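# Flip open the white bin's lid and let go

## Task

Swing the white bin's lid open beyond vertical so it rests open without support, keep the bin on its base, and finish with no part of the robot in contact with the bin.

## Robot and tools

Robot: two arms on a table. left_arm has a left hand and its base sits near (-0.017, +0.372, 0) m; right_arm has a right hand and its base sits near (+0.029, -0.319, 0) m. Both face +x. A camera stand stands behind them.

Scene frame: origin at table-top height, halfway between the nominal bases. +x points out over the table, +y toward left_arm, +z up. Arm names do not match left or right in the images. Reported hand positions (metres) and quaternions (wxyz) use this frame and can be wrong by a few centimetres, more when the arm is stretched far.

Hand point axes (right hand): +z runs along straight fingers toward the tips, +y points out of the palm face, +x goes across the palm away from the thumb. On the left hand +x points toward the thumb instead. Straight fingertips reach about 0.12 m past the hand point along +z; the palm face is at y = -0.062. A rigid mast near the wrist on the palm side (z -0.16 to -0.11) can bump objects.

execute_actions(actions, cameras): actions is a list of up to 15 actions, executed in turn, each lasting 0.5 s. An action is a list of up to 15 rows, one per 1/30 s step; if fewer rows are given, the final row is repeated to fill 15. Every row has exactly 48 numbers, each in [-1, 1], covering both arms even if only one moves:
- 0-5: left_arm dx, dy, dz, rx, ry, rz
- 6-21: left hand's 16 hinge goals
- 22-23: left current_limit, speed
- 24-29: right_arm dx, dy, dz, rx, ry, rz
- 30-45: right hand's 16 hinge goals
- 46-47: right current_limit, speed

Arm numbers are an offset, not a pose: they are measured from that arm's Hand target as it was when the action began, along scene-frame axes. Every row in an action counts from that same starting target, so a row does not add to the previous row. Sending the same offset in another action moves the arm further. Scale: 1.0 equals 0.6 m for dx, dy, dz and 180 degrees for rotation. rx, ry, rz form one rotation vector, turning about the Hand target position. A translation longer than 1.0 may be shortened. Each step the controller limits the commanded orientation to 40 degrees away from the measured one, and favours position over orientation when it cannot do both.

Hand numbers, in this fixed order: index_abd, index_mcp, index_pip, index_dip, middle_abd, middle_mcp, middle_pip, middle_dip, ring_abd, ring_mcp, ring_pip, ring_dip, thumb_cmc, thumb_axl, thumb_mcp, thumb_ipl. Each is an absolute goal angle scaled between the hinge's stops (+1 / -1 degrees; value for straight): _abd +60/-60, straight 0.00; _mcp +128/-18, -0.75; _pip +108/-29, -0.58; _dip +117/-21, -0.70; thumb_cmc +120/-20, -0.71; thumb_axl +140/-27, -0.68; thumb_mcp +109/-69, -0.23; thumb_ipl +108/-77, -0.17. Moving toward +1 curls fingers toward the palm and swings the thumb in front of the palm. A 0 is a real goal, not 'keep as is'; to hold a hand unchanged, resend its hand_goal, hand_current_limit and hand_speed. current_limit maps -1..+1 to 0..550 mA (never below 11 mA); speed sets hinge speed as (speed+1)/2 of 8.5 rad/s. They begin at +0.4 and -0.6 and stay as last sent.

cameras: names to show (cam_high, cam_left_wrist, cam_right_wrist, or ["all"]). By default images come only with an empty actions list. A wrong name voids the call. Images are 672x504.

zoom_image(camera, region): region is [x0, y0, x1, y1] in pixels from the top-left, at most 504 by 504, on a camera in the latest image set.

finished_scene(scene): scene is the current number (1 or 2). It ends the scene permanently; the lid must already be open and stable, with the bin upright and the hands clear.

Results: per arm, end_effector_position, end_effector_quat_wxyz, Hand target (last commanded pose after clipping; next offsets start here), joint positions, velocities (possibly shown as 'within noise'), torques, and step readings. The hand often stops short of its target; a later action, even all zeros, asks for it again, and a remaining gap can be sent as an extra offset. Tiny moves may not begin. Per hand: hand_goal, hand_measured, hand_current_ma, hand_state (moving, goal, blocked, overload). Gravity makes the hand sag below target, so aim a bit higher.

Cautions: do not drop or fling anything, knock anything off the table, slam into fixed or heavy items, or let the arms or hands press on each other. To stop pushing on something, send the target back beyond the hand's current spot. A finger drawing 495 mA or more for 5 s shuts off for 10 s. Long stretches, loads and unreachable targets heat motors; at 100 °C an arm drops and halts. Time spent thinking lets the scene keep running with the last command held; quicker, smoother, low-effort motion is better.

Each tool is called as name(argument=value, ...) on one line, values as JSON.

## Session

execute_actions(actions=[])

Scene clock: 0.00 s.
left_arm: end_effector_position=(+0.5756, +0.2108, +0.2015) hand_goal=(+0.000, -0.754, -0.576, -0.696, +0.000, -0.754, -0.576, -0.696, +0.000, -0.754, -0.576, -0.696, -0.714, -0.678, -0.226, -0.168) hand_measured=(+0.000, -0.754, -0.576, -0.696, +0.000, -0.754, -0.576, -0.696, +0.000, -0.754, -0.576, -0.696, -0.714, -0.678, -0.226, -0.168) hand_current_ma=(+0, +0, +0, +0, +0, +0, +0, +0, +0, +0, +0, +0, +0, +0, +0, +0) hand_state=(goal, goal, goal, goal, goal, goal, goal, goal, goal, goal, goal, goal, goal, goal, goal, goal) hand_current_limit=0.40 hand_speed=-0.60 end_effector_quat_wxyz=(-0.137, +0.480, +0.616, +0.610) | right_arm: end_effector_position=(+0.3407, -0.2509, +0.3393) hand_goal=(+0.000, -0.754, -0.576, -0.696, +0.000, -0.754, -0.576, -0.696, +0.000, -0.754, -0.576, -0.696, -0.714, -0.678, -0.226, -0.168) hand_measured=(+0.000, -0.754, -0.576, -0.696, +0.000, -0.754, -0.576, -0.696, +0.000, -0.754, -0.576, -0.696, -0.714, -0.678, -0.226, -0.168) hand_current_ma=(+0, +0, +0, +0, +0, +0, +0, +0, +0, +0, +0, +0, +0, +0, +0, +0) hand_state=(goal, goal, goal, goal, goal, goal, goal, goal, goal, goal, goal, goal, goal, goal, goal, goal) hand_current_limit=0.40 hand_speed=-0.60 end_effector_quat_wxyz=(+0.406, +0.487, +0.767, +0.096)
Joint positions: left_arm=[-0.592 2.09 1.559 -1.596 -1.311 -1.26] | right_arm=[0.611 0.555 0.733 -1.149 0.661 -0.041]
Joint velocities: within noise
Joint torques (N m): no reading
Motor temperatures (°C): left_arm=[31 32 33 32 32 32] | right_arm=[34 37 32 33 32 29]
Heat: left arm: hottest elbow 33 °C; right arm: hottest shoulder 37 °C.
Hand target: left_arm +0.5790, +0.2086, +0.2035; -0.133, +0.477, +0.618, +0.610 | right_arm +0.3423, -0.2500, +0.3592; +0.413, +0.490, +0.759, +0.112

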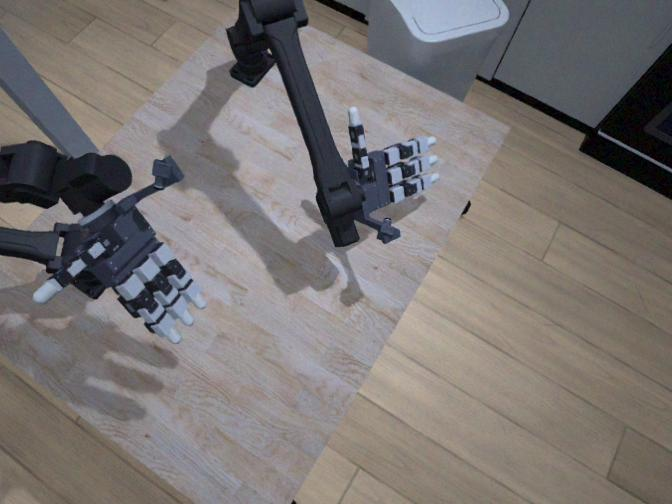

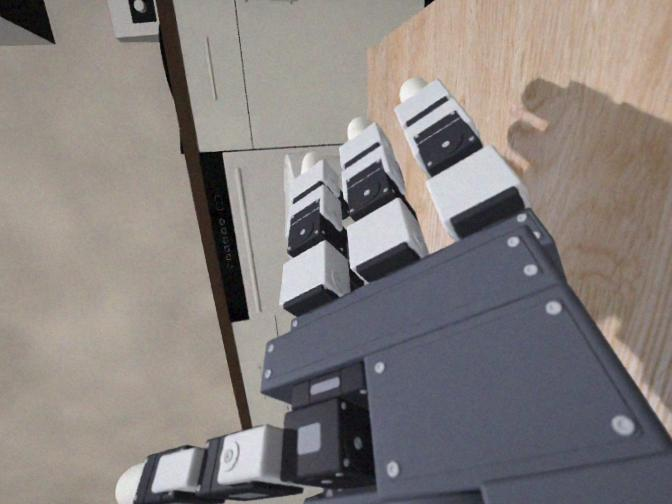

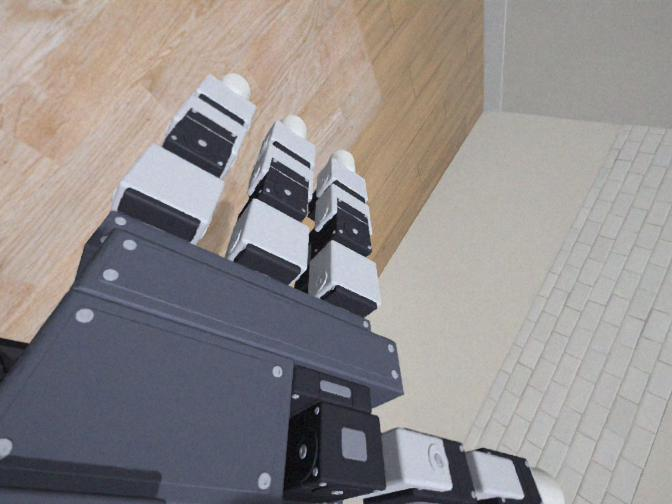

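zoom_image(camera="cam_high", region=[320, 0, 560, 180])

zoom_image(camera="cam_left_wrist", region=[200, 60, 500, 285])

Scaled by 2.100.

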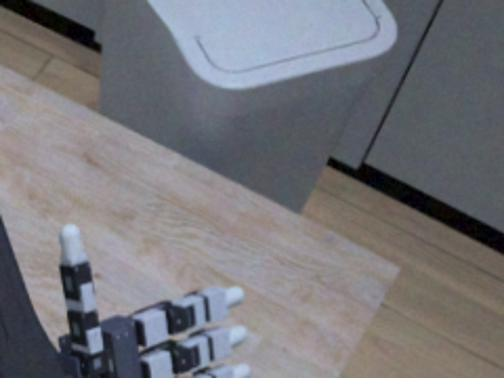

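Scaled by 1.680.

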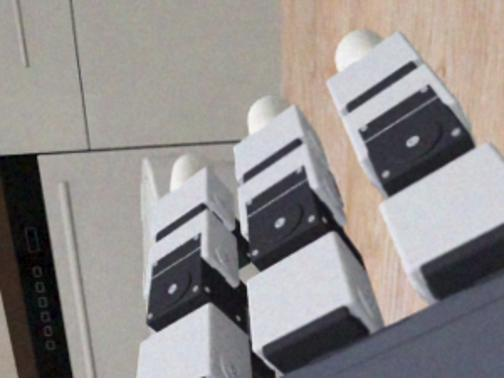

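execute_actions(actions=[[[-0.05,0.012,0.06,-0.027,-0.037,0,0,-0.754,-0.576,-0.696,0,-0.754,-0.576,-0.696,0,-0.754,-0.576,-0.696,-0.714,-0.678,-0.226,-0.168,0.4,-0.6,0,0,0,0,0,0,0,-0.754,-0.576,-0.696,0,-0.754,-0.576,-0.696,0,-0.754,-0.576,-0.696,-0.714,-0.678,-0.226,-0.168,0.4,-0.6]],[[-0.1,0.023,0.12,-0.053,-0.0735,0,0,-0.754,-0.576,-0.696,0,-0.754,-0.576,-0.696,0,-0.754,-0.576,-0.696,-0.714,-0.678,-0.226,-0.168,0.4,-0.6,0,0,0,0,0,0,0,-0.754,-0.576,-0.696,0,-0.754,-0.576,-0.696,0,-0.754,-0.576,-0.696,-0.714,-0.678,-0.226,-0.168,0.4,-0.6]],[[-0.1,0.023,0.12,-0.053,-0.0735,0,0,-0.754,-0.576,-0.696,0,-0.754,-0.576,-0.696,0,-0.754,-0.576,-0.696,-0.714,-0.678,-0.226,-0.168,0.4,-0.6,0,0,0,0,0,0,0,-0.754,-0.576,-0.696,0,-0.754,-0.576,-0.696,0,-0.754,-0.576,-0.696,-0.714,-0.678,-0.226,-0.168,0.4,-0.6]],[[-0.05,0.012,0.06,-0.027,-0.037,0,0,-0.754,-0.576,-0.696,0,-0.754,-0.576,-0.696,0,-0.754,-0.576,-0.696,-0.714,-0.678,-0.226,-0.168,0.4,-0.6,0,0,0,0,0,0,0,-0.754,-0.576,-0.696,0,-0.754,-0.576,-0.696,0,-0.754,-0.576,-0.696,-0.714,-0.678,-0.226,-0.168,0.4,-0.6]]], cameras=["all"])

Scene clock: 148.37 s.
left_arm: end_effector_position=(+0.4016, +0.2553, +0.4184) hand_goal=(+0.000, -0.754, -0.576, -0.696, +0.000, -0.754, -0.576, -0.696, +0.000, -0.754, -0.576, -0.696, -0.714, -0.678, -0.226, -0.168) hand_measured=(+0.000, -0.762, -0.576, -0.696, +0.000, -0.762, -0.576, -0.696, +0.000, -0.762, -0.576, -0.696, -0.720, -0.678, -0.226, -0.168) hand_current_ma=(+3, -43, -3, +0, +2, -43, -3, +0, +3, -44, -3, +0, -30, +4, +1, +2) hand_state=(goal, goal, goal, goal, goal, goal, goal, goal, goal, goal, goal, goal, goal, goal, goal, goal) hand_current_limit=0.40 hand_speed=-0.60 end_effector_quat_wxyz=(+0.200, +0.260, +0.757, +0.566) | right_arm: end_effector_position=(+0.3407, -0.2509, +0.3393) hand_goal=(+0.000, -0.754, -0.576, -0.696, +0.000, -0.754, -0.576, -0.696, +0.000, -0.754, -0.576, -0.696, -0.714, -0.678, -0.226, -0.168) hand_measured=(+0.000, -0.756, -0.576, -0.696, +0.000, -0.756, -0.576, -0.696, +0.000, -0.756, -0.576, -0.696, -0.716, -0.678, -0.226, -0.168) hand_current_ma=(+0, -7, -2, +0, +0, -5, -2, +0, +0, -6, -2, +0, -7, +2, +2, +1) hand_state=(goal, goal, goal, goal, goal, goal, goal, goal, goal, goal, goal, goal, goal, goal, goal, goal) hand_current_limit=0.40 hand_speed=-0.60 end_effector_quat_wxyz=(+0.406, +0.487, +0.767, +0.096)
Joint positions: left_arm=[-0.732 1.491 1.346 -1.597 -1.283 -1.759] | right_arm=[0.611 0.555 0.733 -1.149 0.661 -0.041]
Joint torques (N m): left_arm=[-0.15 -10.81 8.87 -0.76 -1.28 -0.11] | right_arm=[-0.15 1.61 10.48 1.01 0.68 -0.15]
Motor temperatures (°C): left_arm=[31 43 40 32 37 32] | right_arm=[34 36 51 33 34 29]
Heat: left arm: hottest shoulder 43 °C; right arm: hottest elbow 51 °C.
Hand target: left_arm +0.3990, +0.2506, +0.4196; +0.204, +0.261, +0.756, +0.565 | right_arm +0.3423, -0.2500, +0.3592; +0.413, +0.490, +0.759, +0.112
Off the commanded pose: left_arm 0.006 m, 0 deg | right_arm 0.020 m, 2 deg.
Step readings (end_effector_position of left_arm | right_arm):
0: (+0.5756, +0.2108, +0.2015) | (+0.3407, -0.2509, +0.3393)
1: (+0.5756, +0.2108, +0.2015) | (+0.3407, -0.2509, +0.3393)
2: (+0.5754, +0.2110, +0.2018) | (+0.3407, -0.2509, +0.3393)
4: (+0.5724, +0.2133, +0.2033) | (+0.3407, -0.2509, +0.3393)
8: (+0.5631, +0.2189, +0.2172) | (+0.3407, -0.2509, +0.3393)
15: (+0.5564, +0.2213, +0.2432) | (+0.3407, -0.2509, +0.3393)
16: (+0.5557, +0.2212, +0.2440) | (+0.3407, -0.2509, +0.3393)
17: (+0.5534, +0.2223, +0.2443) | (+0.3407, -0.2509, +0.3393)
19: (+0.5421, +0.2269, +0.2470) | (+0.3407, -0.2509, +0.3393)
23: (+0.5185, +0.2315, +0.2760) | (+0.3407, -0.2509, +0.3393)
30: (+0.4960, +0.2323, +0.3257) | (+0.3407, -0.2509, +0.3393)
31: (+0.4947, +0.2325, +0.3267) | (+0.3407, -0.2509, +0.3393)
32: (+0.4925, +0.2329, +0.3268) | (+0.3407, -0.2509, +0.3393)
34: (+0.4830, +0.2363, +0.3285) | (+0.3407, -0.2509, +0.3393)
38: (+0.4601, +0.2422, +0.3539) | (+0.3407, -0.2509, +0.3393)
45: (+0.4334, +0.2478, +0.3936) | (+0.3407, -0.2509, +0.3393)
46: (+0.4325, +0.2481, +0.3938) | (+0.3407, -0.2509, +0.3393)
47: (+0.4315, +0.2480, +0.3938) | (+0.3407, -0.2509, +0.3393)
49: (+0.4281, +0.2480, +0.3951) | (+0.3407, -0.2509, +0.3393)
53: (+0.4173, +0.2492, +0.4056) | (+0.3407, -0.2509, +0.3393)
60: (+0.4042, +0.2535, +0.4185) | (+0.3407, -0.2509, +0.3393)

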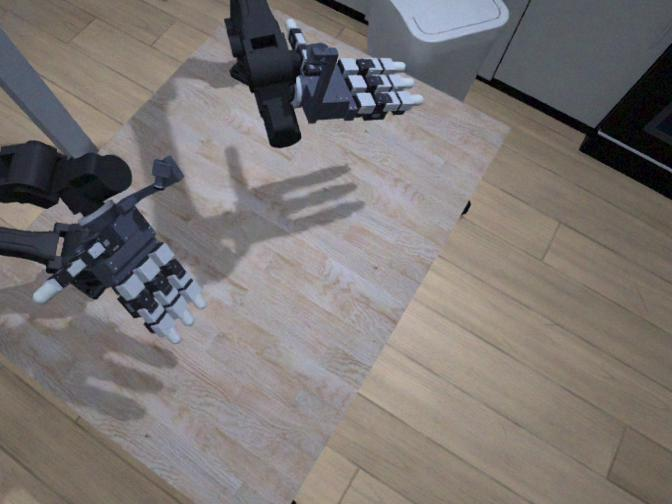

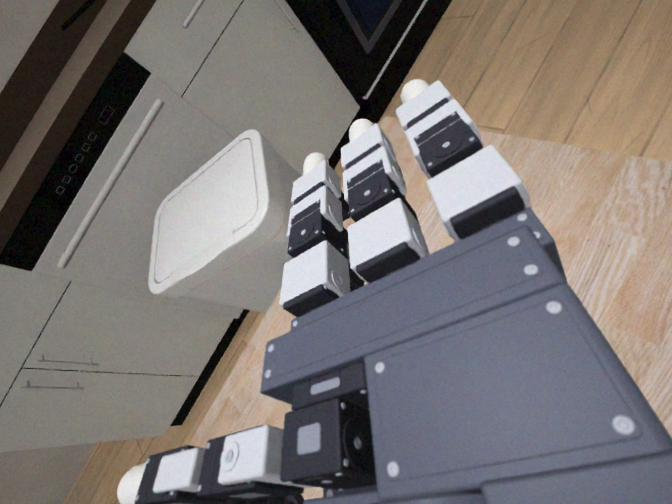

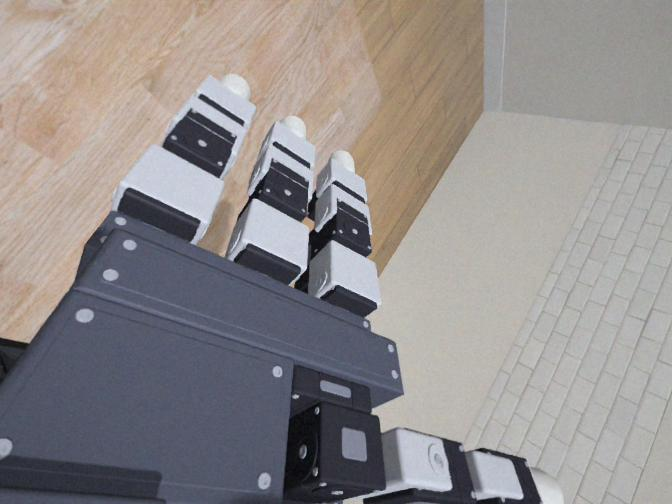

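zoom_image(camera="cam_left_wrist", region=[120, 110, 320, 340])

Scaled by 2.191.

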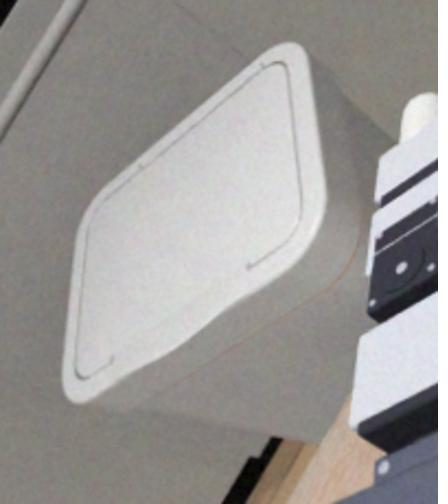

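execute_actions(actions=[[[0,0.1,0.02,0,0,0,0,-0.754,-0.576,-0.696,0,-0.754,-0.576,-0.696,0,-0.754,-0.576,-0.696,-0.714,-0.678,-0.226,-0.168,0.4,-0.6,0,0,0,0,0,0,0,-0.754,-0.576,-0.696,0,-0.754,-0.576,-0.696,0,-0.754,-0.576,-0.696,-0.714,-0.678,-0.226,-0.168,0.4,-0.6]],[[0,0.1,0.02,0,0,0,0,-0.754,-0.576,-0.696,0,-0.754,-0.576,-0.696,0,-0.754,-0.576,-0.696,-0.714,-0.678,-0.226,-0.168,0.4,-0.6,0,0,0,0,0,0,0,-0.754,-0.576,-0.696,0,-0.754,-0.576,-0.696,0,-0.754,-0.576,-0.696,-0.714,-0.678,-0.226,-0.168,0.4,-0.6]]], cameras=["all"])

Scene clock: 204.67 s.
left_arm: end_effector_position=(+0.4010, +0.3657, +0.4458) hand_goal=(+0.000, -0.754, -0.576, -0.696, +0.000, -0.754, -0.576, -0.696, +0.000, -0.754, -0.576, -0.696, -0.714, -0.678, -0.226, -0.168) hand_measured=(+0.000, -0.762, -0.576, -0.696, +0.000, -0.762, -0.576, -0.696, +0.000, -0.762, -0.576, -0.696, -0.720, -0.678, -0.226, -0.168) hand_current_ma=(+2, -44, -3, +0, +2, -44, -3, +0, +2, -44, -3, +0, -31, +4, +1, +2) hand_state=(goal, goal, goal, goal, goal, goal, goal, goal, goal, goal, goal, goal, goal, goal, goal, goal) hand_current_limit=0.40 hand_speed=-0.60 end_effector_quat_wxyz=(+0.194, +0.254, +0.762, +0.563) | right_arm: end_effector_position=(+0.3407, -0.2509, +0.3393) hand_goal=(+0.000, -0.754, -0.576, -0.696, +0.000, -0.754, -0.576, -0.696, +0.000, -0.754, -0.576, -0.696, -0.714, -0.678, -0.226, -0.168) hand_measured=(+0.000, -0.756, -0.576, -0.696, +0.000, -0.756, -0.576, -0.696, +0.000, -0.756, -0.576, -0.696, -0.716, -0.678, -0.226, -0.168) hand_current_ma=(+0, -7, -2, +0, +0, -5, -2, +0, +0, -6, -2, +0, -7, +2, +2, +1) hand_state=(goal, goal, goal, goal, goal, goal, goal, goal, goal, goal, goal, goal, goal, goal, goal, goal) hand_current_limit=0.40 hand_speed=-0.60 end_effector_quat_wxyz=(+0.406, +0.487, +0.767, +0.096)
Joint positions: left_arm=[-0.503 1.2 1.128 -1.008 -1.236 -1.066] | right_arm=[0.611 0.555 0.733 -1.149 0.661 -0.041]
Joint torques (N m): left_arm=[1.38 -8.82 8.42 1.47 -1 0.06] | right_arm=[-0.67 1.85 10.59 0.84 0.73 -0.12]
Heat: left arm: hottest elbow 41 °C; right arm: hottest elbow 52 °C.
Hand target: left_arm +0.3990, +0.3706, +0.4435; +0.203, +0.261, +0.756, +0.565 | right_arm +0.3423, -0.2500, +0.3592; +0.413, +0.490, +0.759, +0.112
Off the commanded pose: left_arm 0.006 m, 2 deg | right_arm 0.020 m, 2 deg.
Step readings (end_effector_position of left_arm | right_arm):
0: (+0.4016, +0.2553, +0.4184) | (+0.3407, -0.2509, +0.3393)
1: (+0.4016, +0.2553, +0.4184) | (+0.3407, -0.2509, +0.3393)
2: (+0.4019, +0.2555, +0.4183) | (+0.3407, -0.2509, +0.3393)
4: (+0.4014, +0.2614, +0.4170) | (+0.3407, -0.2509, +0.3393)
8: (+0.3982, +0.2897, +0.4218) | (+0.3407, -0.2509, +0.3393)
15: (+0.3950, +0.3101, +0.4376) | (+0.3407, -0.2509, +0.3393)
16: (+0.3954, +0.3100, +0.4377) | (+0.3407, -0.2509, +0.3393)
17: (+0.3963, +0.3114, +0.4367) | (+0.3407, -0.2509, +0.3393)
19: (+0.3976, +0.3199, +0.4329) | (+0.3407, -0.2509, +0.3393)
23: (+0.3967, +0.3525, +0.4350) | (+0.3407, -0.2509, +0.3393)
30: (+0.3942, +0.3699, +0.4487) | (+0.3407, -0.2509, +0.3393)

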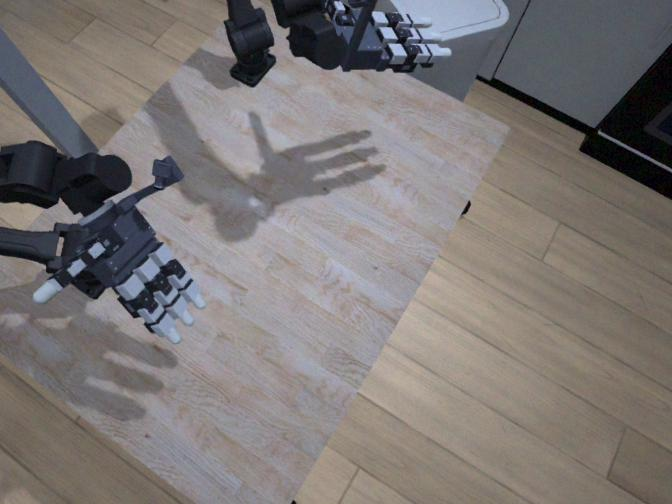

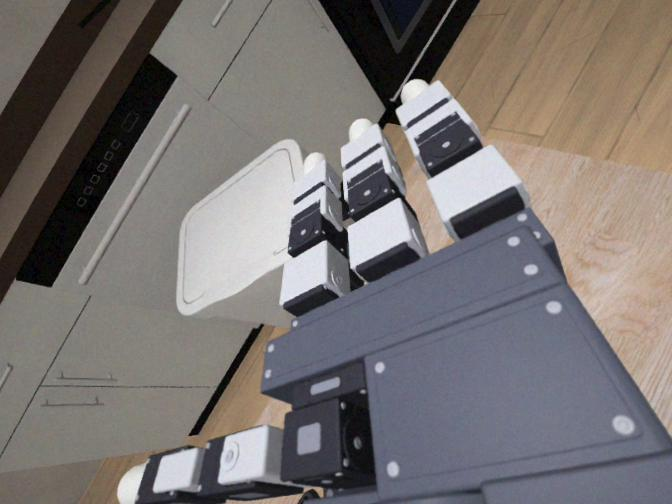

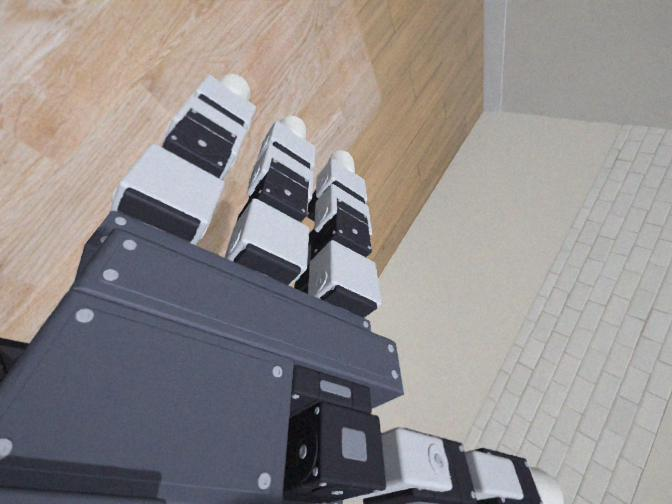

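zoom_image(camera="cam_left_wrist", region=[160, 130, 320, 340])

zoom_image(camera="cam_high", region=[320, 0, 530, 140])

Scaled by 2.400.

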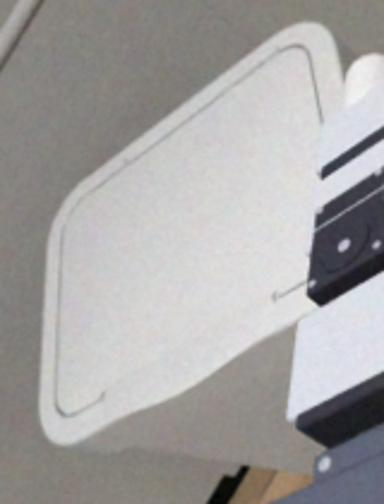

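Scaled by 2.400.

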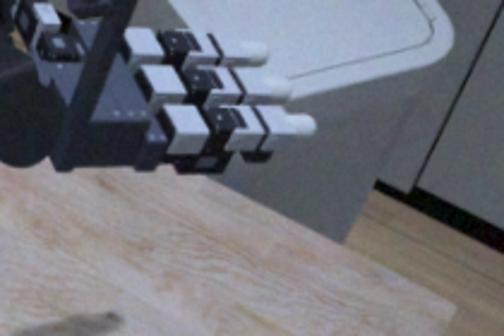

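execute_actions(actions=[[[-0.1,0.1,0,0,0,0.01,0,-0.41,-0.576,-0.696,0,-0.41,-0.576,-0.696,0,-0.41,-0.576,-0.696,-0.714,-0.678,-0.226,-0.168,0.4,-0.6,0,0,0,0,0,0,0,-0.754,-0.576,-0.696,0,-0.754,-0.576,-0.696,0,-0.754,-0.576,-0.696,-0.714,-0.678,-0.226,-0.168,0.4,-0.6]],[[-0.15,0.13,0,0,0,0.012,0,-0.41,-0.576,-0.696,0,-0.41,-0.576,-0.696,0,-0.41,-0.576,-0.696,-0.714,-0.678,-0.226,-0.168,0.4,-0.6,0,0,0,0,0,0,0,-0.754,-0.576,-0.696,0,-0.754,-0.576,-0.696,0,-0.754,-0.576,-0.696,-0.714,-0.678,-0.226,-0.168,0.4,-0.6]],[[-0.1,0.1,-0.1,0,0,0,0,-0.41,-0.576,-0.696,0,-0.41,-0.576,-0.696,0,-0.41,-0.576,-0.696,-0.714,-0.678,-0.226,-0.168,0.4,-0.6,0,0,0,0,0,0,0,-0.754,-0.576,-0.696,0,-0.754,-0.576,-0.696,0,-0.754,-0.576,-0.696,-0.714,-0.678,-0.226,-0.168,0.4,-0.6]]], cameras=["cam_high","cam_left_wrist"])

Scene clock: 355.60 s.
left_arm: end_effector_position=(+0.1920, +0.5658, +0.3861) hand_goal=(+0.000, -0.410, -0.576, -0.696, +0.000, -0.410, -0.576, -0.696, +0.000, -0.410, -0.576, -0.696, -0.714, -0.678, -0.226, -0.168) hand_measured=(+0.000, -0.426, -0.576, -0.696, +0.000, -0.426, -0.576, -0.696, +0.000, -0.426, -0.576, -0.696, -0.720, -0.678, -0.226, -0.168) hand_current_ma=(+2, -81, -3, +0, +2, -79, -3, +0, +2, -78, -3, +0, -32, +4, +2, +2) hand_state=(goal, goal, goal, goal, goal, goal, goal, goal, goal, goal, goal, goal, goal, goal, goal, goal) hand_current_limit=0.40 hand_speed=-0.60 end_effector_quat_wxyz=(+0.179, +0.234, +0.771, +0.565) | right_arm: end_effector_position=(+0.3407, -0.2509, +0.3393) hand_goal=(+0.000, -0.754, -0.576, -0.696, +0.000, -0.754, -0.576, -0.696, +0.000, -0.754, -0.576, -0.696, -0.714, -0.678, -0.226, -0.168) hand_measured=(+0.000, -0.756, -0.576, -0.696, +0.000, -0.756, -0.576, -0.696, +0.000, -0.756, -0.576, -0.696, -0.716, -0.678, -0.226, -0.168) hand_current_ma=(+0, -7, -2, +0, +0, -5, -2, +0, +0, -6, -2, +0, -7, +2, +2, +1) hand_state=(goal, goal, goal, goal, goal, goal, goal, goal, goal, goal, goal, goal, goal, goal, goal, goal) hand_current_limit=0.40 hand_speed=-0.60 end_effector_quat_wxyz=(+0.406, +0.487, +0.767, +0.096)
Joint positions: left_arm=[0.177 0.304 0.51 -0.62 -0.738 -0.3] | right_arm=[0.611 0.555 0.733 -1.149 0.661 -0.041]
Joint torques (N m): left_arm=[2.02 1.32 8.99 2.52 -0.26 0.1] | right_arm=[0.15 0.97 10.62 0.87 0.72 -0.1]
Motor temperatures (°C): left_arm=[31 35 42 32 38 32] | right_arm=[33 36 55 33 35 29]
Heat: left arm: hottest elbow 42 °C; right arm: hottest elbow 55 °C.
Hand target: left_arm +0.1889, +0.5686, +0.3835; +0.184, +0.235, +0.764, +0.572 | right_arm +0.3423, -0.2500, +0.3592; +0.413, +0.490, +0.759, +0.112
Off the commanded pose: left_arm 0.005 m, 1 deg | right_arm 0.020 m, 2 deg.
Step readings (end_effector_position of left_arm | right_arm):
0: (+0.4011, +0.3656, +0.4458) | (+0.3407, -0.2509, +0.3393)
1: (+0.4010, +0.3657, +0.4456) | (+0.3407, -0.2509, +0.3393)
2: (+0.3997, +0.3676, +0.4434) | (+0.3407, -0.2509, +0.3393)
4: (+0.3899, +0.3775, +0.4357) | (+0.3407, -0.2509, +0.3393)
8: (+0.3567, +0.4122, +0.4354) | (+0.3407, -0.2509, +0.3393)
15: (+0.3332, +0.4293, +0.4560) | (+0.3407, -0.2509, +0.3393)
16: (+0.3336, +0.4293, +0.4549) | (+0.3407, -0.2509, +0.3393)
17: (+0.3330, +0.4315, +0.4508) | (+0.3407, -0.2509, +0.3393)
19: (+0.3225, +0.4444, +0.4397) | (+0.3407, -0.2509, +0.3393)
23: (+0.2753, +0.4856, +0.4374) | (+0.3407, -0.2509, +0.3393)
30: (+0.2408, +0.5068, +0.4552) | (+0.3407, -0.2509, +0.3393)
31: (+0.2419, +0.5070, +0.4534) | (+0.3407, -0.2509, +0.3393)
32: (+0.2428, +0.5089, +0.4475) | (+0.3407, -0.2509, +0.3393)
34: (+0.2380, +0.5187, +0.4249) | (+0.3407, -0.2509, +0.3393)
38: (+0.2044, +0.5475, +0.3852) | (+0.3407, -0.2509, +0.3393)
45: (+0.1866, +0.5644, +0.3882) | (+0.3407, -0.2509, +0.3393)
Images, in order (width x height): cam_high 672x504, cam_left_wrist 672x504.

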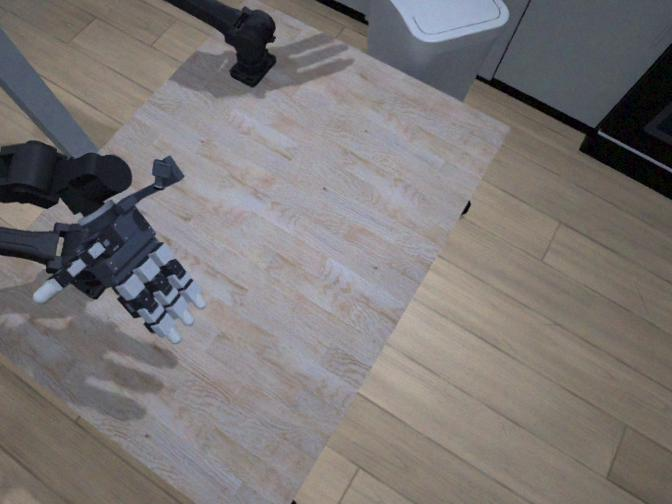

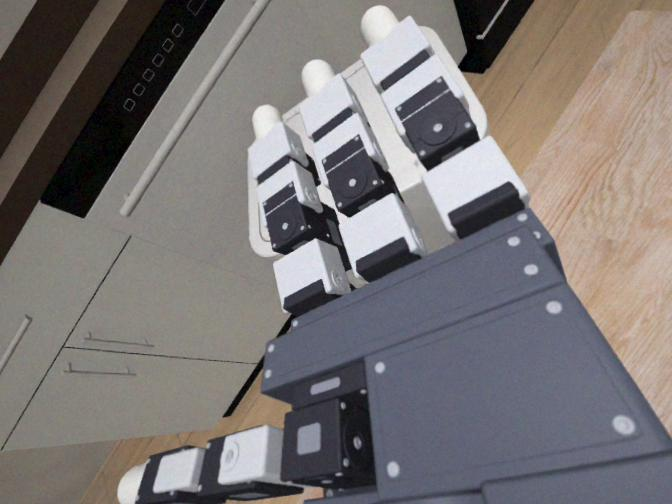

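execute_actions(actions=[[[-0.05,0.05,-0.15,0,0,0,0,-0.41,-0.576,-0.696,0,-0.41,-0.576,-0.696,0,-0.41,-0.576,-0.696,-0.714,-0.678,-0.226,-0.168,0.4,-0.6,0,0,0,0,0,0,0,-0.754,-0.576,-0.696,0,-0.754,-0.576,-0.696,0,-0.754,-0.576,-0.696,-0.714,-0.678,-0.226,-0.168,0.4,-0.6]],[[-0.05,0.047,-0.17,0,0,0,0,-0.41,-0.576,-0.696,0,-0.41,-0.576,-0.696,0,-0.41,-0.576,-0.696,-0.714,-0.678,-0.226,-0.168,0.4,-0.6,0,0,0,0,0,0,0,-0.754,-0.576,-0.696,0,-0.754,-0.576,-0.696,0,-0.754,-0.576,-0.696,-0.714,-0.678,-0.226,-0.168,0.4,-0.6]]], cameras=["cam_high","cam_left_wrist"])

Scene clock: 395.37 s.
left_arm: end_effector_position=(+0.1590, +0.6010, +0.2444) hand_goal=(+0.000, -0.410, -0.576, -0.696, +0.000, -0.410, -0.576, -0.696, +0.000, -0.410, -0.576, -0.696, -0.714, -0.678, -0.226, -0.168) hand_measured=(+0.000, -0.424, -0.578, -0.696, +0.000, -0.424, -0.578, -0.696, +0.000, -0.424, -0.578, -0.696, -0.724, -0.678, -0.226, -0.168) hand_current_ma=(+1, -74, -6, +0, +1, -73, -5, +0, +1, -74, -6, +0, -44, +4, +3, +2) hand_state=(goal, goal, goal, goal, goal, goal, goal, goal, goal, goal, goal, goal, goal, goal, goal, goal) hand_current_limit=0.40 hand_speed=-0.60 end_effector_quat_wxyz=(+0.185, +0.234, +0.781, +0.549) | right_arm: end_effector_position=(+0.3407, -0.2509, +0.3393) hand_goal=(+0.000, -0.754, -0.576, -0.696, +0.000, -0.754, -0.576, -0.696, +0.000, -0.754, -0.576, -0.696, -0.714, -0.678, -0.226, -0.168) hand_measured=(+0.000, -0.756, -0.576, -0.696, +0.000, -0.756, -0.576, -0.696, +0.000, -0.756, -0.576, -0.696, -0.716, -0.678, -0.226, -0.168) hand_current_ma=(+0, -7, -2, +0, +0, -5, -2, +0, +0, -6, -2, +0, -7, +2, +2, +1) hand_state=(goal, goal, goal, goal, goal, goal, goal, goal, goal, goal, goal, goal, goal, goal, goal, goal) hand_current_limit=0.40 hand_speed=-0.60 end_effector_quat_wxyz=(+0.406, +0.487, +0.767, +0.096)
Joint positions: left_arm=[0.583 0.104 0.132 -0.384 -0.34 -0.157] | right_arm=[0.611 0.555 0.733 -1.149 0.661 -0.041]
Joint torques (N m): left_arm=[0.03 2.49 16.25 1.62 -0.24 -0.09] | right_arm=[0.09 1.49 10.39 0.98 0.73 -0.1]
Motor temperatures (°C): left_arm=[31 34 43 32 36 32] | right_arm=[33 36 55 33 35 29]
Heat: left arm: hottest elbow 43 °C; right arm: hottest elbow 55 °C.
Hand target: left_arm +0.1603, +0.5995, +0.2839; +0.203, +0.225, +0.767, +0.565 (last step not sent: back at the drive's target) | right_arm +0.3423, -0.2500, +0.3592; +0.413, +0.490, +0.759, +0.112
Off the commanded pose: left_arm 0.066 m, 3 deg | right_arm 0.020 m, 2 deg.
Step readings (end_effector_position of left_arm | right_arm):
0: (+0.1920, +0.5657, +0.3861) | (+0.3407, -0.2509, +0.3393)
1: (+0.1923, +0.5657, +0.3854) | (+0.3407, -0.2509, +0.3393)
2: (+0.1936, +0.5661, +0.3814) | (+0.3407, -0.2509, +0.3393)
4: (+0.1906, +0.5711, +0.3618) | (+0.3407, -0.2509, +0.3393)
8: (+0.1714, +0.5889, +0.3019) | (+0.3407, -0.2509, +0.3393)
15: (+0.1613, +0.5973, +0.2905) | (+0.3407, -0.2509, +0.3393)
16: (+0.1611, +0.5972, +0.2920) | (+0.3407, -0.2509, +0.3393)
17: (+0.1611, +0.5978, +0.2911) | (+0.3407, -0.2509, +0.3393)
19: (+0.1574, +0.6021, +0.2750) | (+0.3407, -0.2509, +0.3393) HELD (not all sent) left_arm
23: (+0.1480, +0.6092, +0.2455) | (+0.3407, -0.2509, +0.3393) HELD (not all sent) left_arm
30: (+0.1592, +0.6009, +0.2468) | (+0.3407, -0.2509, +0.3393) HELD (not all sent) left_arm
HELD (not all sent) left_arm: steps 19 to 30.
pose unreachable (left arm): on one or more control steps of this call, first in action 1 (counted from 0), this arm could not follow its commanded pose, so it was not sent that pose on those steps. It may still have moved: this result reports where it is.
cause: moving toward the commanded pose would bring two parts of the arm too close to each other (joints 2 (shoulder) and 3 (elbow) lie between them).
Images, in order (width x height): cam_high 672x504, cam_left_wrist 672x504.

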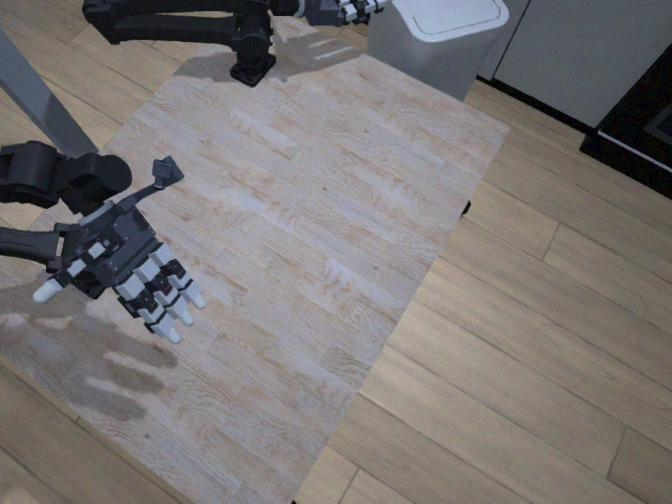

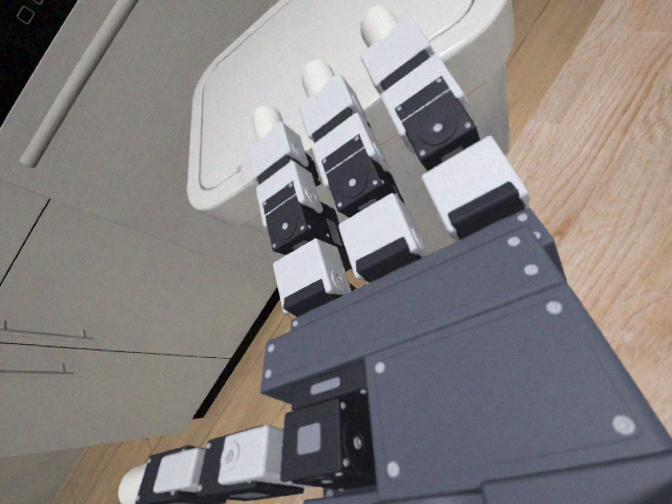

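zoom_image(camera="cam_left_wrist", region=[170, 0, 530, 270])

Scaled by 1.400.

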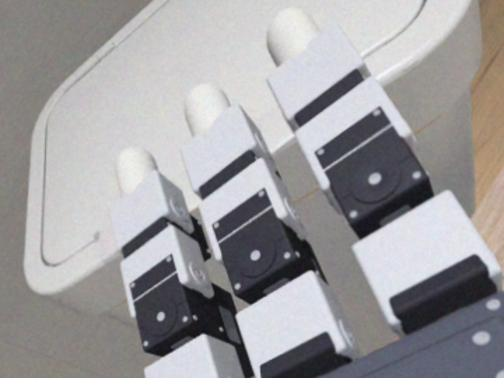

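execute_actions(actions=[[[0,0.05,0,-0.056,0.045,0.001,0,-0.1,-0.576,-0.696,0,-0.1,-0.576,-0.696,0,-0.1,-0.576,-0.696,-0.714,-0.678,-0.226,-0.168,0.4,-0.6,0,0,0,0,0,0,0,-0.754,-0.576,-0.696,0,-0.754,-0.576,-0.696,0,-0.754,-0.576,-0.696,-0.714,-0.678,-0.226,-0.168,0.4,-0.6]],[[0,0.04,-0.05,-0.056,0.045,0.001,0,0.137,-0.576,-0.696,0,0.137,-0.576,-0.696,0,0.137,-0.576,-0.696,-0.714,-0.678,-0.226,-0.168,0.4,-0.6,0,0,0,0,0,0,0,-0.754,-0.576,-0.696,0,-0.754,-0.576,-0.696,0,-0.754,-0.576,-0.696,-0.714,-0.678,-0.226,-0.168,0.4,-0.6]],[[0,0.02,-0.1,-0.056,0.045,0.001,0,0.137,-0.576,-0.696,0,0.137,-0.576,-0.696,0,0.137,-0.576,-0.696,-0.714,-0.678,-0.226,-0.168,0.4,-0.6,0,0,0,0,0,0,0,-0.754,-0.576,-0.696,0,-0.754,-0.576,-0.696,0,-0.754,-0.576,-0.696,-0.714,-0.678,-0.226,-0.168,0.4,-0.6]]], cameras=["cam_high","cam_left_wrist"])

Scene clock: 474.13 s.
left_arm: end_effector_position=(+0.1543, +0.6523, +0.1596) hand_goal=(+0.000, +0.136, -0.576, -0.696, +0.000, +0.136, -0.576, -0.696, +0.000, +0.136, -0.576, -0.696, -0.714, -0.678, -0.226, -0.168) hand_measured=(+0.000, +0.116, -0.578, -0.696, +0.000, +0.116, -0.578, -0.696, +0.000, +0.116, -0.578, -0.696, -0.724, -0.678, -0.224, -0.168) hand_current_ma=(+1, -104, -6, +0, +1, -102, -5, +0, +1, -101, -6, +0, -44, +4, +11, +2) hand_state=(goal, blocked, goal, goal, goal, blocked, goal, goal, goal, blocked, goal, goal, goal, goal, goal, goal) hand_current_limit=0.40 hand_speed=-0.60 end_effector_quat_wxyz=(+0.081, +0.277, +0.920, +0.266) | right_arm: end_effector_position=(+0.3407, -0.2509, +0.3393) hand_goal=(+0.000, -0.754, -0.576, -0.696, +0.000, -0.754, -0.576, -0.696, +0.000, -0.754, -0.576, -0.696, -0.714, -0.678, -0.226, -0.168) hand_measured=(+0.000, -0.756, -0.576, -0.696, +0.000, -0.756, -0.576, -0.696, +0.000, -0.756, -0.576, -0.696, -0.716, -0.678, -0.226, -0.168) hand_current_ma=(+0, -7, -2, +0, +0, -5, -2, +0, +0, -6, -2, +0, -7, +2, +2, +1) hand_state=(goal, goal, goal, goal, goal, goal, goal, goal, goal, goal, goal, goal, goal, goal, goal, goal) hand_current_limit=0.40 hand_speed=-0.60 end_effector_quat_wxyz=(+0.406, +0.487, +0.767, +0.096)
Joint positions: left_arm=[0.911 0.611 0.4 -0.796 -0.033 -0.054] | right_arm=[0.611 0.555 0.733 -1.149 0.661 -0.041]
Joint torques (N m): left_arm=[1.55 -0.32 15.25 0.96 0.02 0.05] | right_arm=[-0.5 1.2 10.45 0.95 0.71 -0.11]
Motor temperatures (°C): left_arm=[31 33 54 32 34 32] | right_arm=[33 36 57 33 35 29]
Heat: left arm: hottest elbow 54 °C; right arm: hottest elbow 57 °C.
Hand target: left_arm +0.1604, +0.6654, +0.1941; +0.087, +0.274, +0.913, +0.289 | right_arm +0.3423, -0.2500, +0.3592; +0.413, +0.490, +0.759, +0.112
Off the commanded pose: left_arm 0.037 m, 3 deg | right_arm 0.020 m, 2 deg.
Step readings (end_effector_position of left_arm | right_arm):
0: (+0.1590, +0.6010, +0.2443) | (+0.3407, -0.2509, +0.3393)
1: (+0.1591, +0.6009, +0.2442) | (+0.3407, -0.2509, +0.3393)
2: (+0.1599, +0.6005, +0.2431) | (+0.3407, -0.2509, +0.3393)
4: (+0.1618, +0.6013, +0.2400) | (+0.3407, -0.2509, +0.3393)
8: (+0.1590, +0.6105, +0.2452) | (+0.3407, -0.2509, +0.3393)
15: (+0.1580, +0.6212, +0.2531) | (+0.3407, -0.2509, +0.3393)
16: (+0.1583, +0.6218, +0.2514) | (+0.3407, -0.2509, +0.3393)
17: (+0.1585, +0.6227, +0.2482) | (+0.3407, -0.2509, +0.3393)
19: (+0.1590, +0.6269, +0.2374) | (+0.3407, -0.2509, +0.3393)
23: (+0.1553, +0.6404, +0.2196) | (+0.3407, -0.2509, +0.3393)
30: (+0.1557, +0.6440, +0.2160) | (+0.3407, -0.2509, +0.3393)
31: (+0.1559, +0.6441, +0.2165) | (+0.3407, -0.2509, +0.3393)
32: (+0.1559, +0.6443, +0.2155) | (+0.3407, -0.2509, +0.3393)
34: (+0.1566, +0.6464, +0.2066) | (+0.3407, -0.2509, +0.3393)
38: (+0.1546, +0.6520, +0.1741) | (+0.3407, -0.2509, +0.3393)
45: (+0.1535, +0.6520, +0.1580) | (+0.3407, -0.2509, +0.3393)
Images, in order (width x height): cam_high 672x504, cam_left_wrist 672x504.

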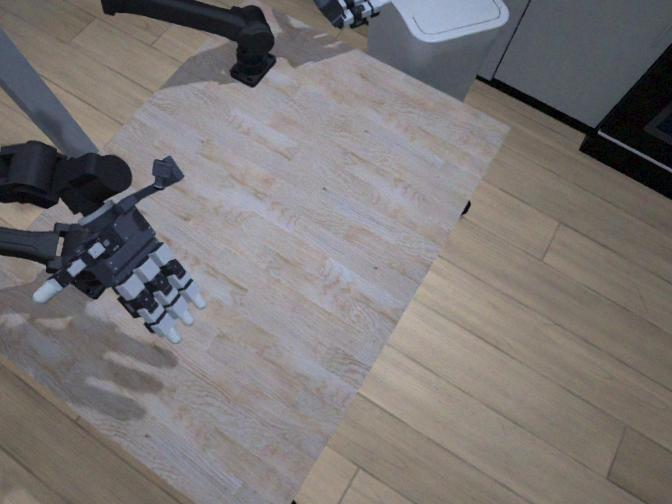

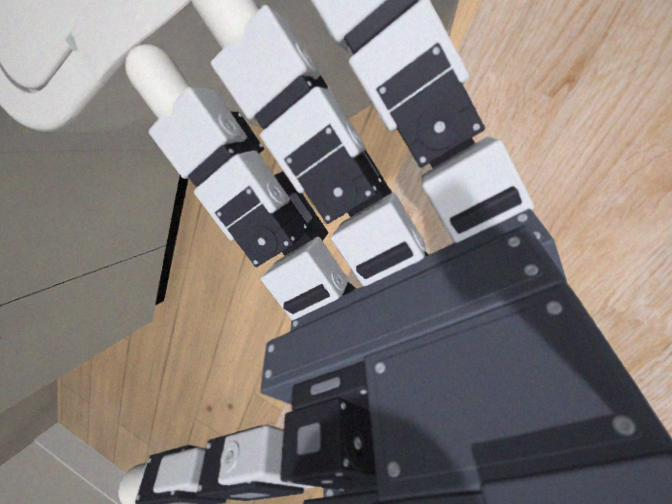

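zoom_image(camera="cam_left_wrist", region=[0, 0, 300, 200])

zoom_image(camera="cam_high", region=[300, 0, 520, 110])

Scaled by 1.680.

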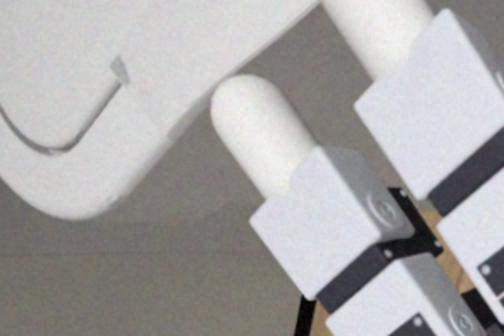

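Scaled by 2.291.

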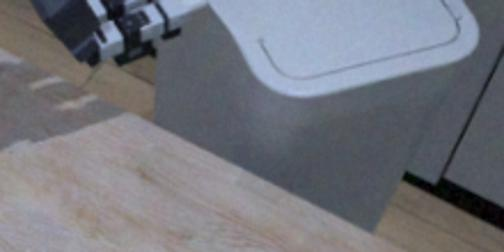

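execute_actions(actions=[[[0,0.0,-0.08,0,0,0,0,0.137,-0.576,-0.696,0,0.137,-0.576,-0.696,0,0.137,-0.576,-0.696,-0.714,-0.678,-0.226,-0.168,0.4,-0.6,0,0,0,0,0,0,0,-0.754,-0.576,-0.696,0,-0.754,-0.576,-0.696,0,-0.754,-0.576,-0.696,-0.714,-0.678,-0.226,-0.168,0.4,-0.6]],[[0,0.0,-0.08,0,0,0,0,0.137,-0.576,-0.696,0,0.137,-0.576,-0.696,0,0.137,-0.576,-0.696,-0.714,-0.678,-0.226,-0.168,0.4,-0.6,0,0,0,0,0,0,0,-0.754,-0.576,-0.696,0,-0.754,-0.576,-0.696,0,-0.754,-0.576,-0.696,-0.714,-0.678,-0.226,-0.168,0.4,-0.6]]], cameras=["cam_high","cam_left_wrist"])

Scene clock: 508.20 s.
left_arm: end_effector_position=(+0.1628, +0.6636, +0.1029) hand_goal=(+0.000, +0.136, -0.576, -0.696, +0.000, +0.136, -0.576, -0.696, +0.000, +0.136, -0.576, -0.696, -0.714, -0.678, -0.226, -0.168) hand_measured=(+0.000, +0.116, -0.578, -0.696, +0.000, +0.116, -0.578, -0.696, +0.000, +0.116, -0.578, -0.696, -0.724, -0.678, -0.224, -0.168) hand_current_ma=(+1, -103, -6, +0, +1, -101, -5, +0, +1, -101, -6, +0, -44, +4, +12, +2) hand_state=(goal, blocked, goal, goal, goal, goal, goal, goal, goal, goal, goal, goal, goal, goal, goal, goal) hand_current_limit=0.40 hand_speed=-0.60 end_effector_quat_wxyz=(+0.089, +0.274, +0.913, +0.288) | right_arm: end_effector_position=(+0.3407, -0.2509, +0.3393) hand_goal=(+0.000, -0.754, -0.576, -0.696, +0.000, -0.754, -0.576, -0.696, +0.000, -0.754, -0.576, -0.696, -0.714, -0.678, -0.226, -0.168) hand_measured=(+0.000, -0.756, -0.576, -0.696, +0.000, -0.756, -0.576, -0.696, +0.000, -0.756, -0.576, -0.696, -0.716, -0.678, -0.226, -0.168) hand_current_ma=(+0, -7, -2, +0, +0, -5, -2, +0, +0, -6, -2, +0, -7, +2, +2, +1) hand_state=(goal, goal, goal, goal, goal, goal, goal, goal, goal, goal, goal, goal, goal, goal, goal, goal) hand_current_limit=0.40 hand_speed=-0.60 end_effector_quat_wxyz=(+0.406, +0.487, +0.767, +0.096)
Joint positions: left_arm=[0.912 0.769 0.26 -0.449 -0.031 -0.053] | right_arm=[0.611 0.555 0.733 -1.149 0.661 -0.041]
Joint torques (N m): left_arm=[1.9 0.26 8.5 2.36 0.04 0.04] | right_arm=[-1.2 1.79 10.17 0.92 0.7 -0.11]
Motor temperatures (°C): left_arm=[31 33 58 32 34 32] | right_arm=[33 36 57 32 35 29]
Heat: left arm: hottest elbow 58 °C; right arm: hottest elbow 57 °C.
Hand target: left_arm +0.1603, +0.6655, +0.0981; +0.087, +0.274, +0.913, +0.289 | right_arm +0.3423, -0.2500, +0.3592; +0.413, +0.490, +0.759, +0.112
Off the commanded pose: left_arm 0.006 m, 0 deg | right_arm 0.020 m, 2 deg.
Step readings (end_effector_position of left_arm | right_arm):
0: (+0.1544, +0.6523, +0.1596) | (+0.3407, -0.2509, +0.3393)
1: (+0.1544, +0.6523, +0.1596) | (+0.3407, -0.2509, +0.3393)
2: (+0.1547, +0.6528, +0.1602) | (+0.3407, -0.2509, +0.3393)
4: (+0.1577, +0.6567, +0.1642) | (+0.3407, -0.2509, +0.3393)
8: (+0.1626, +0.6631, +0.1655) | (+0.3407, -0.2509, +0.3393)
15: (+0.1621, +0.6623, +0.1524) | (+0.3407, -0.2509, +0.3393)
16: (+0.1623, +0.6625, +0.1519) | (+0.3407, -0.2509, +0.3393)
17: (+0.1629, +0.6633, +0.1515) | (+0.3407, -0.2509, +0.3393)
19: (+0.1632, +0.6638, +0.1438) | (+0.3407, -0.2509, +0.3393)
23: (+0.1590, +0.6582, +0.1143) | (+0.3407, -0.2509, +0.3393)
30: (+0.1612, +0.6611, +0.1009) | (+0.3407, -0.2509, +0.3393)
Images, in order (width x height): cam_high 672x504, cam_left_wrist 672x504.

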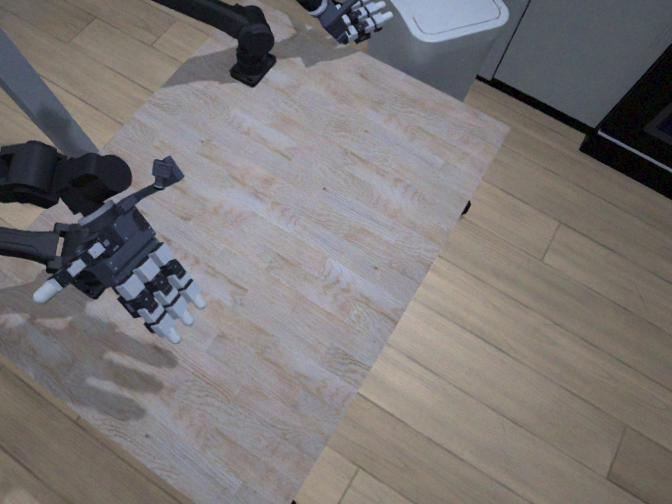

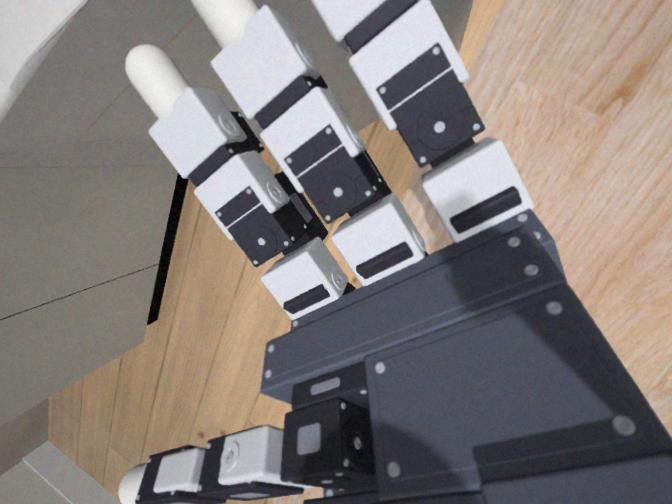

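execute_actions(actions=[[[-0.01,-0.015,-0.095,0,0,0,0,0.137,-0.576,-0.696,0,0.137,-0.576,-0.696,0,0.137,-0.576,-0.696,-0.714,-0.678,-0.226,-0.168,0.4,-0.6,0,0,0,0,0,0,0,-0.754,-0.576,-0.696,0,-0.754,-0.576,-0.696,0,-0.754,-0.576,-0.696,-0.714,-0.678,-0.226,-0.168,0.4,-0.6]]], cameras=["cam_high","cam_left_wrist"])

Scene clock: 528.77 s.
left_arm: end_effector_position=(+0.1630, +0.6632, +0.0616) hand_goal=(+0.000, +0.136, -0.576, -0.696, +0.000, +0.136, -0.576, -0.696, +0.000, +0.136, -0.576, -0.696, -0.714, -0.678, -0.226, -0.168) hand_measured=(+0.000, +0.116, -0.578, -0.696, +0.000, +0.128, -0.578, -0.696, +0.000, +0.136, -0.578, -0.696, -0.724, -0.678, -0.224, -0.168) hand_current_ma=(+1, -101, -11, +0, +0, -40, -11, +0, +1, +2, -10, +0, -46, +4, +14, +2) hand_state=(goal, blocked, goal, goal, goal, goal, goal, goal, goal, goal, goal, goal, goal, goal, goal, goal) hand_current_limit=0.40 hand_speed=-0.60 end_effector_quat_wxyz=(+0.098, +0.271, +0.907, +0.306) | right_arm: end_effector_position=(+0.3407, -0.2509, +0.3393) hand_goal=(+0.000, -0.754, -0.576, -0.696, +0.000, -0.754, -0.576, -0.696, +0.000, -0.754, -0.576, -0.696, -0.714, -0.678, -0.226, -0.168) hand_measured=(+0.000, -0.756, -0.576, -0.696, +0.000, -0.756, -0.576, -0.696, +0.000, -0.756, -0.576, -0.696, -0.716, -0.678, -0.226, -0.168) hand_current_ma=(+0, -7, -2, +0, +0, -5, -2, +0, +0, -6, -2, +0, -7, +2, +2, +1) hand_state=(goal, goal, goal, goal, goal, goal, goal, goal, goal, goal, goal, goal, goal, goal, goal, goal) hand_current_limit=0.40 hand_speed=-0.60 end_effector_quat_wxyz=(+0.406, +0.487, +0.767, +0.096)
Joint positions: left_arm=[0.912 0.942 0.156 -0.13 -0.028 -0.056] | right_arm=[0.611 0.555 0.733 -1.149 0.661 -0.041]
Joint torques (N m): left_arm=[1.55 0.32 5.78 1.98 -0.15 0.08] | right_arm=[-0.15 0.85 10.41 0.76 0.75 -0.1]
Motor temperatures (°C): left_arm=[31 33 53 32 34 32] | right_arm=[33 36 57 32 35 29]
Heat: left arm: hottest elbow 53 °C; right arm: hottest elbow 57 °C.
Hand target: left_arm +0.1543, +0.6565, +0.0410; +0.087, +0.274, +0.913, +0.289 | right_arm +0.3423, -0.2500, +0.3592; +0.413, +0.490, +0.759, +0.112
Off the commanded pose: left_arm 0.023 m, 3 deg | right_arm 0.020 m, 2 deg.
Step readings (end_effector_position of left_arm | right_arm):
0: (+0.1628, +0.6636, +0.1029) | (+0.3407, -0.2509, +0.3393)
1: (+0.1628, +0.6636, +0.1027) | (+0.3407, -0.2509, +0.3393)
2: (+0.1630, +0.6639, +0.1020) | (+0.3407, -0.2509, +0.3393)
4: (+0.1622, +0.6628, +0.0945) | (+0.3407, -0.2509, +0.3393)
8: (+0.1532, +0.6509, +0.0602) | (+0.3407, -0.2509, +0.3393)
15: (+0.1608, +0.6604, +0.0609) | (+0.3407, -0.2509, +0.3393)
Images, in order (width x height): cam_high 672x504, cam_left_wrist 672x504.

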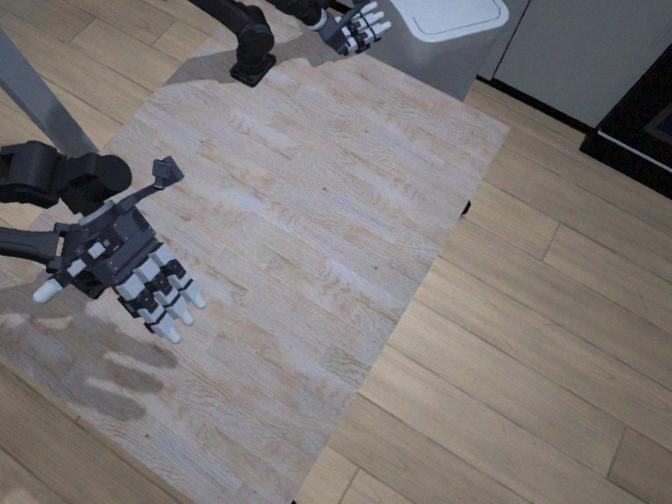

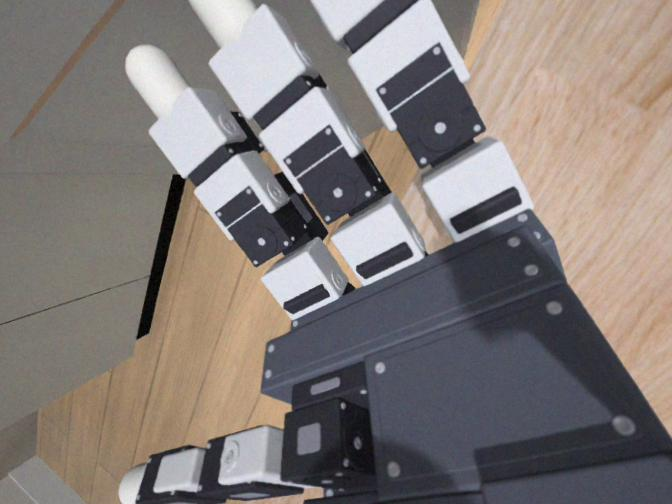

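execute_actions(actions=[[[0.01,0.015,0.1,0,0,0,0,-0.137,-0.576,-0.696,0,-0.137,-0.576,-0.696,0,-0.137,-0.576,-0.696,-0.714,-0.678,-0.226,-0.168,0.4,-0.6,0,0,0,0,0,0,0,-0.754,-0.576,-0.696,0,-0.754,-0.576,-0.696,0,-0.754,-0.576,-0.696,-0.714,-0.678,-0.226,-0.168,0.4,-0.6]],[[0.02,0.03,0,0,0,0,0,-0.137,-0.576,-0.696,0,-0.137,-0.576,-0.696,0,-0.137,-0.576,-0.696,-0.714,-0.678,-0.226,-0.168,0.4,-0.6,0,0,0,0,0,0,0,-0.754,-0.576,-0.696,0,-0.754,-0.576,-0.696,0,-0.754,-0.576,-0.696,-0.714,-0.678,-0.226,-0.168,0.4,-0.6]]], cameras=["cam_high","cam_left_wrist"])

Scene clock: 556.90 s.
left_arm: end_effector_position=(+0.1594, +0.6598, +0.0739) hand_goal=(+0.000, -0.138, -0.576, -0.696, +0.000, -0.138, -0.576, -0.696, +0.000, -0.138, -0.576, -0.696, -0.714, -0.678, -0.226, -0.168) hand_measured=(+0.000, -0.146, -0.578, -0.696, +0.000, -0.146, -0.578, -0.696, +0.000, -0.146, -0.578, -0.696, -0.724, -0.678, -0.224, -0.168) hand_current_ma=(+1, -41, -11, +0, +0, -40, -11, +0, +1, -37, -11, +0, -46, +4, +14, +2) hand_state=(goal, goal, goal, goal, goal, goal, goal, goal, goal, goal, goal, goal, goal, goal, goal, goal) hand_current_limit=0.40 hand_speed=-0.60 end_effector_quat_wxyz=(+0.079, +0.278, +0.921, +0.261) | right_arm: end_effector_position=(+0.3407, -0.2509, +0.3393) hand_goal=(+0.000, -0.754, -0.576, -0.696, +0.000, -0.754, -0.576, -0.696, +0.000, -0.754, -0.576, -0.696, -0.714, -0.678, -0.226, -0.168) hand_measured=(+0.000, -0.756, -0.576, -0.696, +0.000, -0.756, -0.576, -0.696, +0.000, -0.756, -0.576, -0.696, -0.716, -0.678, -0.226, -0.168) hand_current_ma=(+0, -7, -2, +0, +0, -5, -2, +0, +0, -6, -2, +0, -7, +2, +2, +1) hand_state=(goal, goal, goal, goal, goal, goal, goal, goal, goal, goal, goal, goal, goal, goal, goal, goal) hand_current_limit=0.40 hand_speed=-0.60 end_effector_quat_wxyz=(+0.406, +0.487, +0.767, +0.096)
Joint positions: left_arm=[0.916 0.848 0.237 -0.408 -0.029 -0.05] | right_arm=[0.611 0.555 0.733 -1.149 0.661 -0.041]
Joint torques (N m): left_arm=[1.44 -0.26 13.22 2.19 0.03 0.03] | right_arm=[-0.44 1.49 10.59 0.72 0.7 -0.09]
Motor temperatures (°C): left_arm=[31 33 47 32 34 32] | right_arm=[33 35 58 32 35 29]
Heat: left arm: hottest elbow 47 °C; right arm: hottest elbow 58 °C.
Hand target: left_arm +0.1723, +0.6834, +0.1009; +0.087, +0.274, +0.913, +0.288 | right_arm +0.3423, -0.2500, +0.3592; +0.413, +0.490, +0.759, +0.112
Off the commanded pose: left_arm 0.038 m, 3 deg | right_arm 0.020 m, 2 deg.
Step readings (end_effector_position of left_arm | right_arm):
0: (+0.1630, +0.6632, +0.0616) | (+0.3407, -0.2509, +0.3393)
1: (+0.1629, +0.6632, +0.0615) | (+0.3407, -0.2509, +0.3393)
2: (+0.1626, +0.6628, +0.0615) | (+0.3407, -0.2509, +0.3393)
4: (+0.1601, +0.6602, +0.0643) | (+0.3407, -0.2509, +0.3393)
8: (+0.1547, +0.6536, +0.0727) | (+0.3407, -0.2509, +0.3393)
15: (+0.1521, +0.6502, +0.0741) | (+0.3407, -0.2509, +0.3393)
16: (+0.1523, +0.6502, +0.0744) | (+0.3407, -0.2509, +0.3393)
17: (+0.1525, +0.6505, +0.0747) | (+0.3407, -0.2509, +0.3393)
19: (+0.1538, +0.6521, +0.0757) | (+0.3407, -0.2509, +0.3393)
23: (+0.1575, +0.6572, +0.0765) | (+0.3407, -0.2509, +0.3393)
30: (+0.1590, +0.6594, +0.0740) | (+0.3407, -0.2509, +0.3393)
Images, in order (width x height): cam_high 672x504, cam_left_wrist 672x504.

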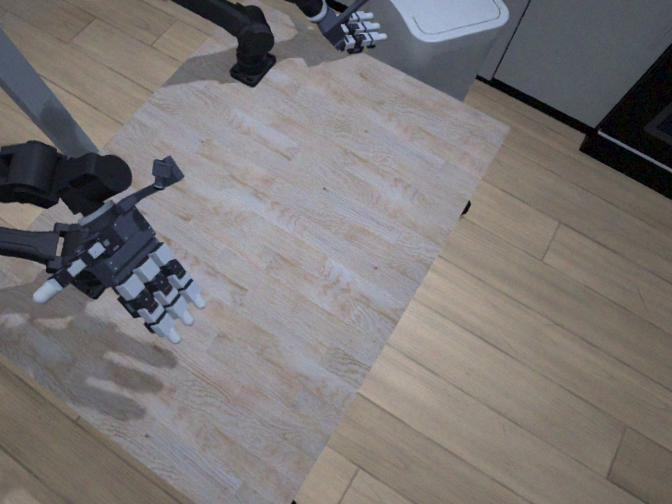

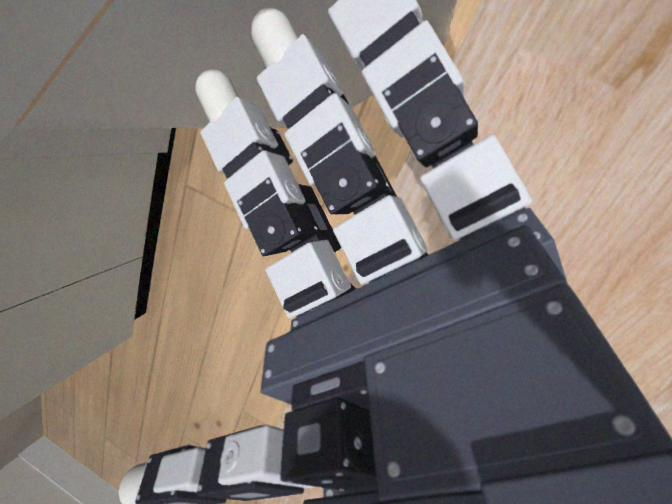

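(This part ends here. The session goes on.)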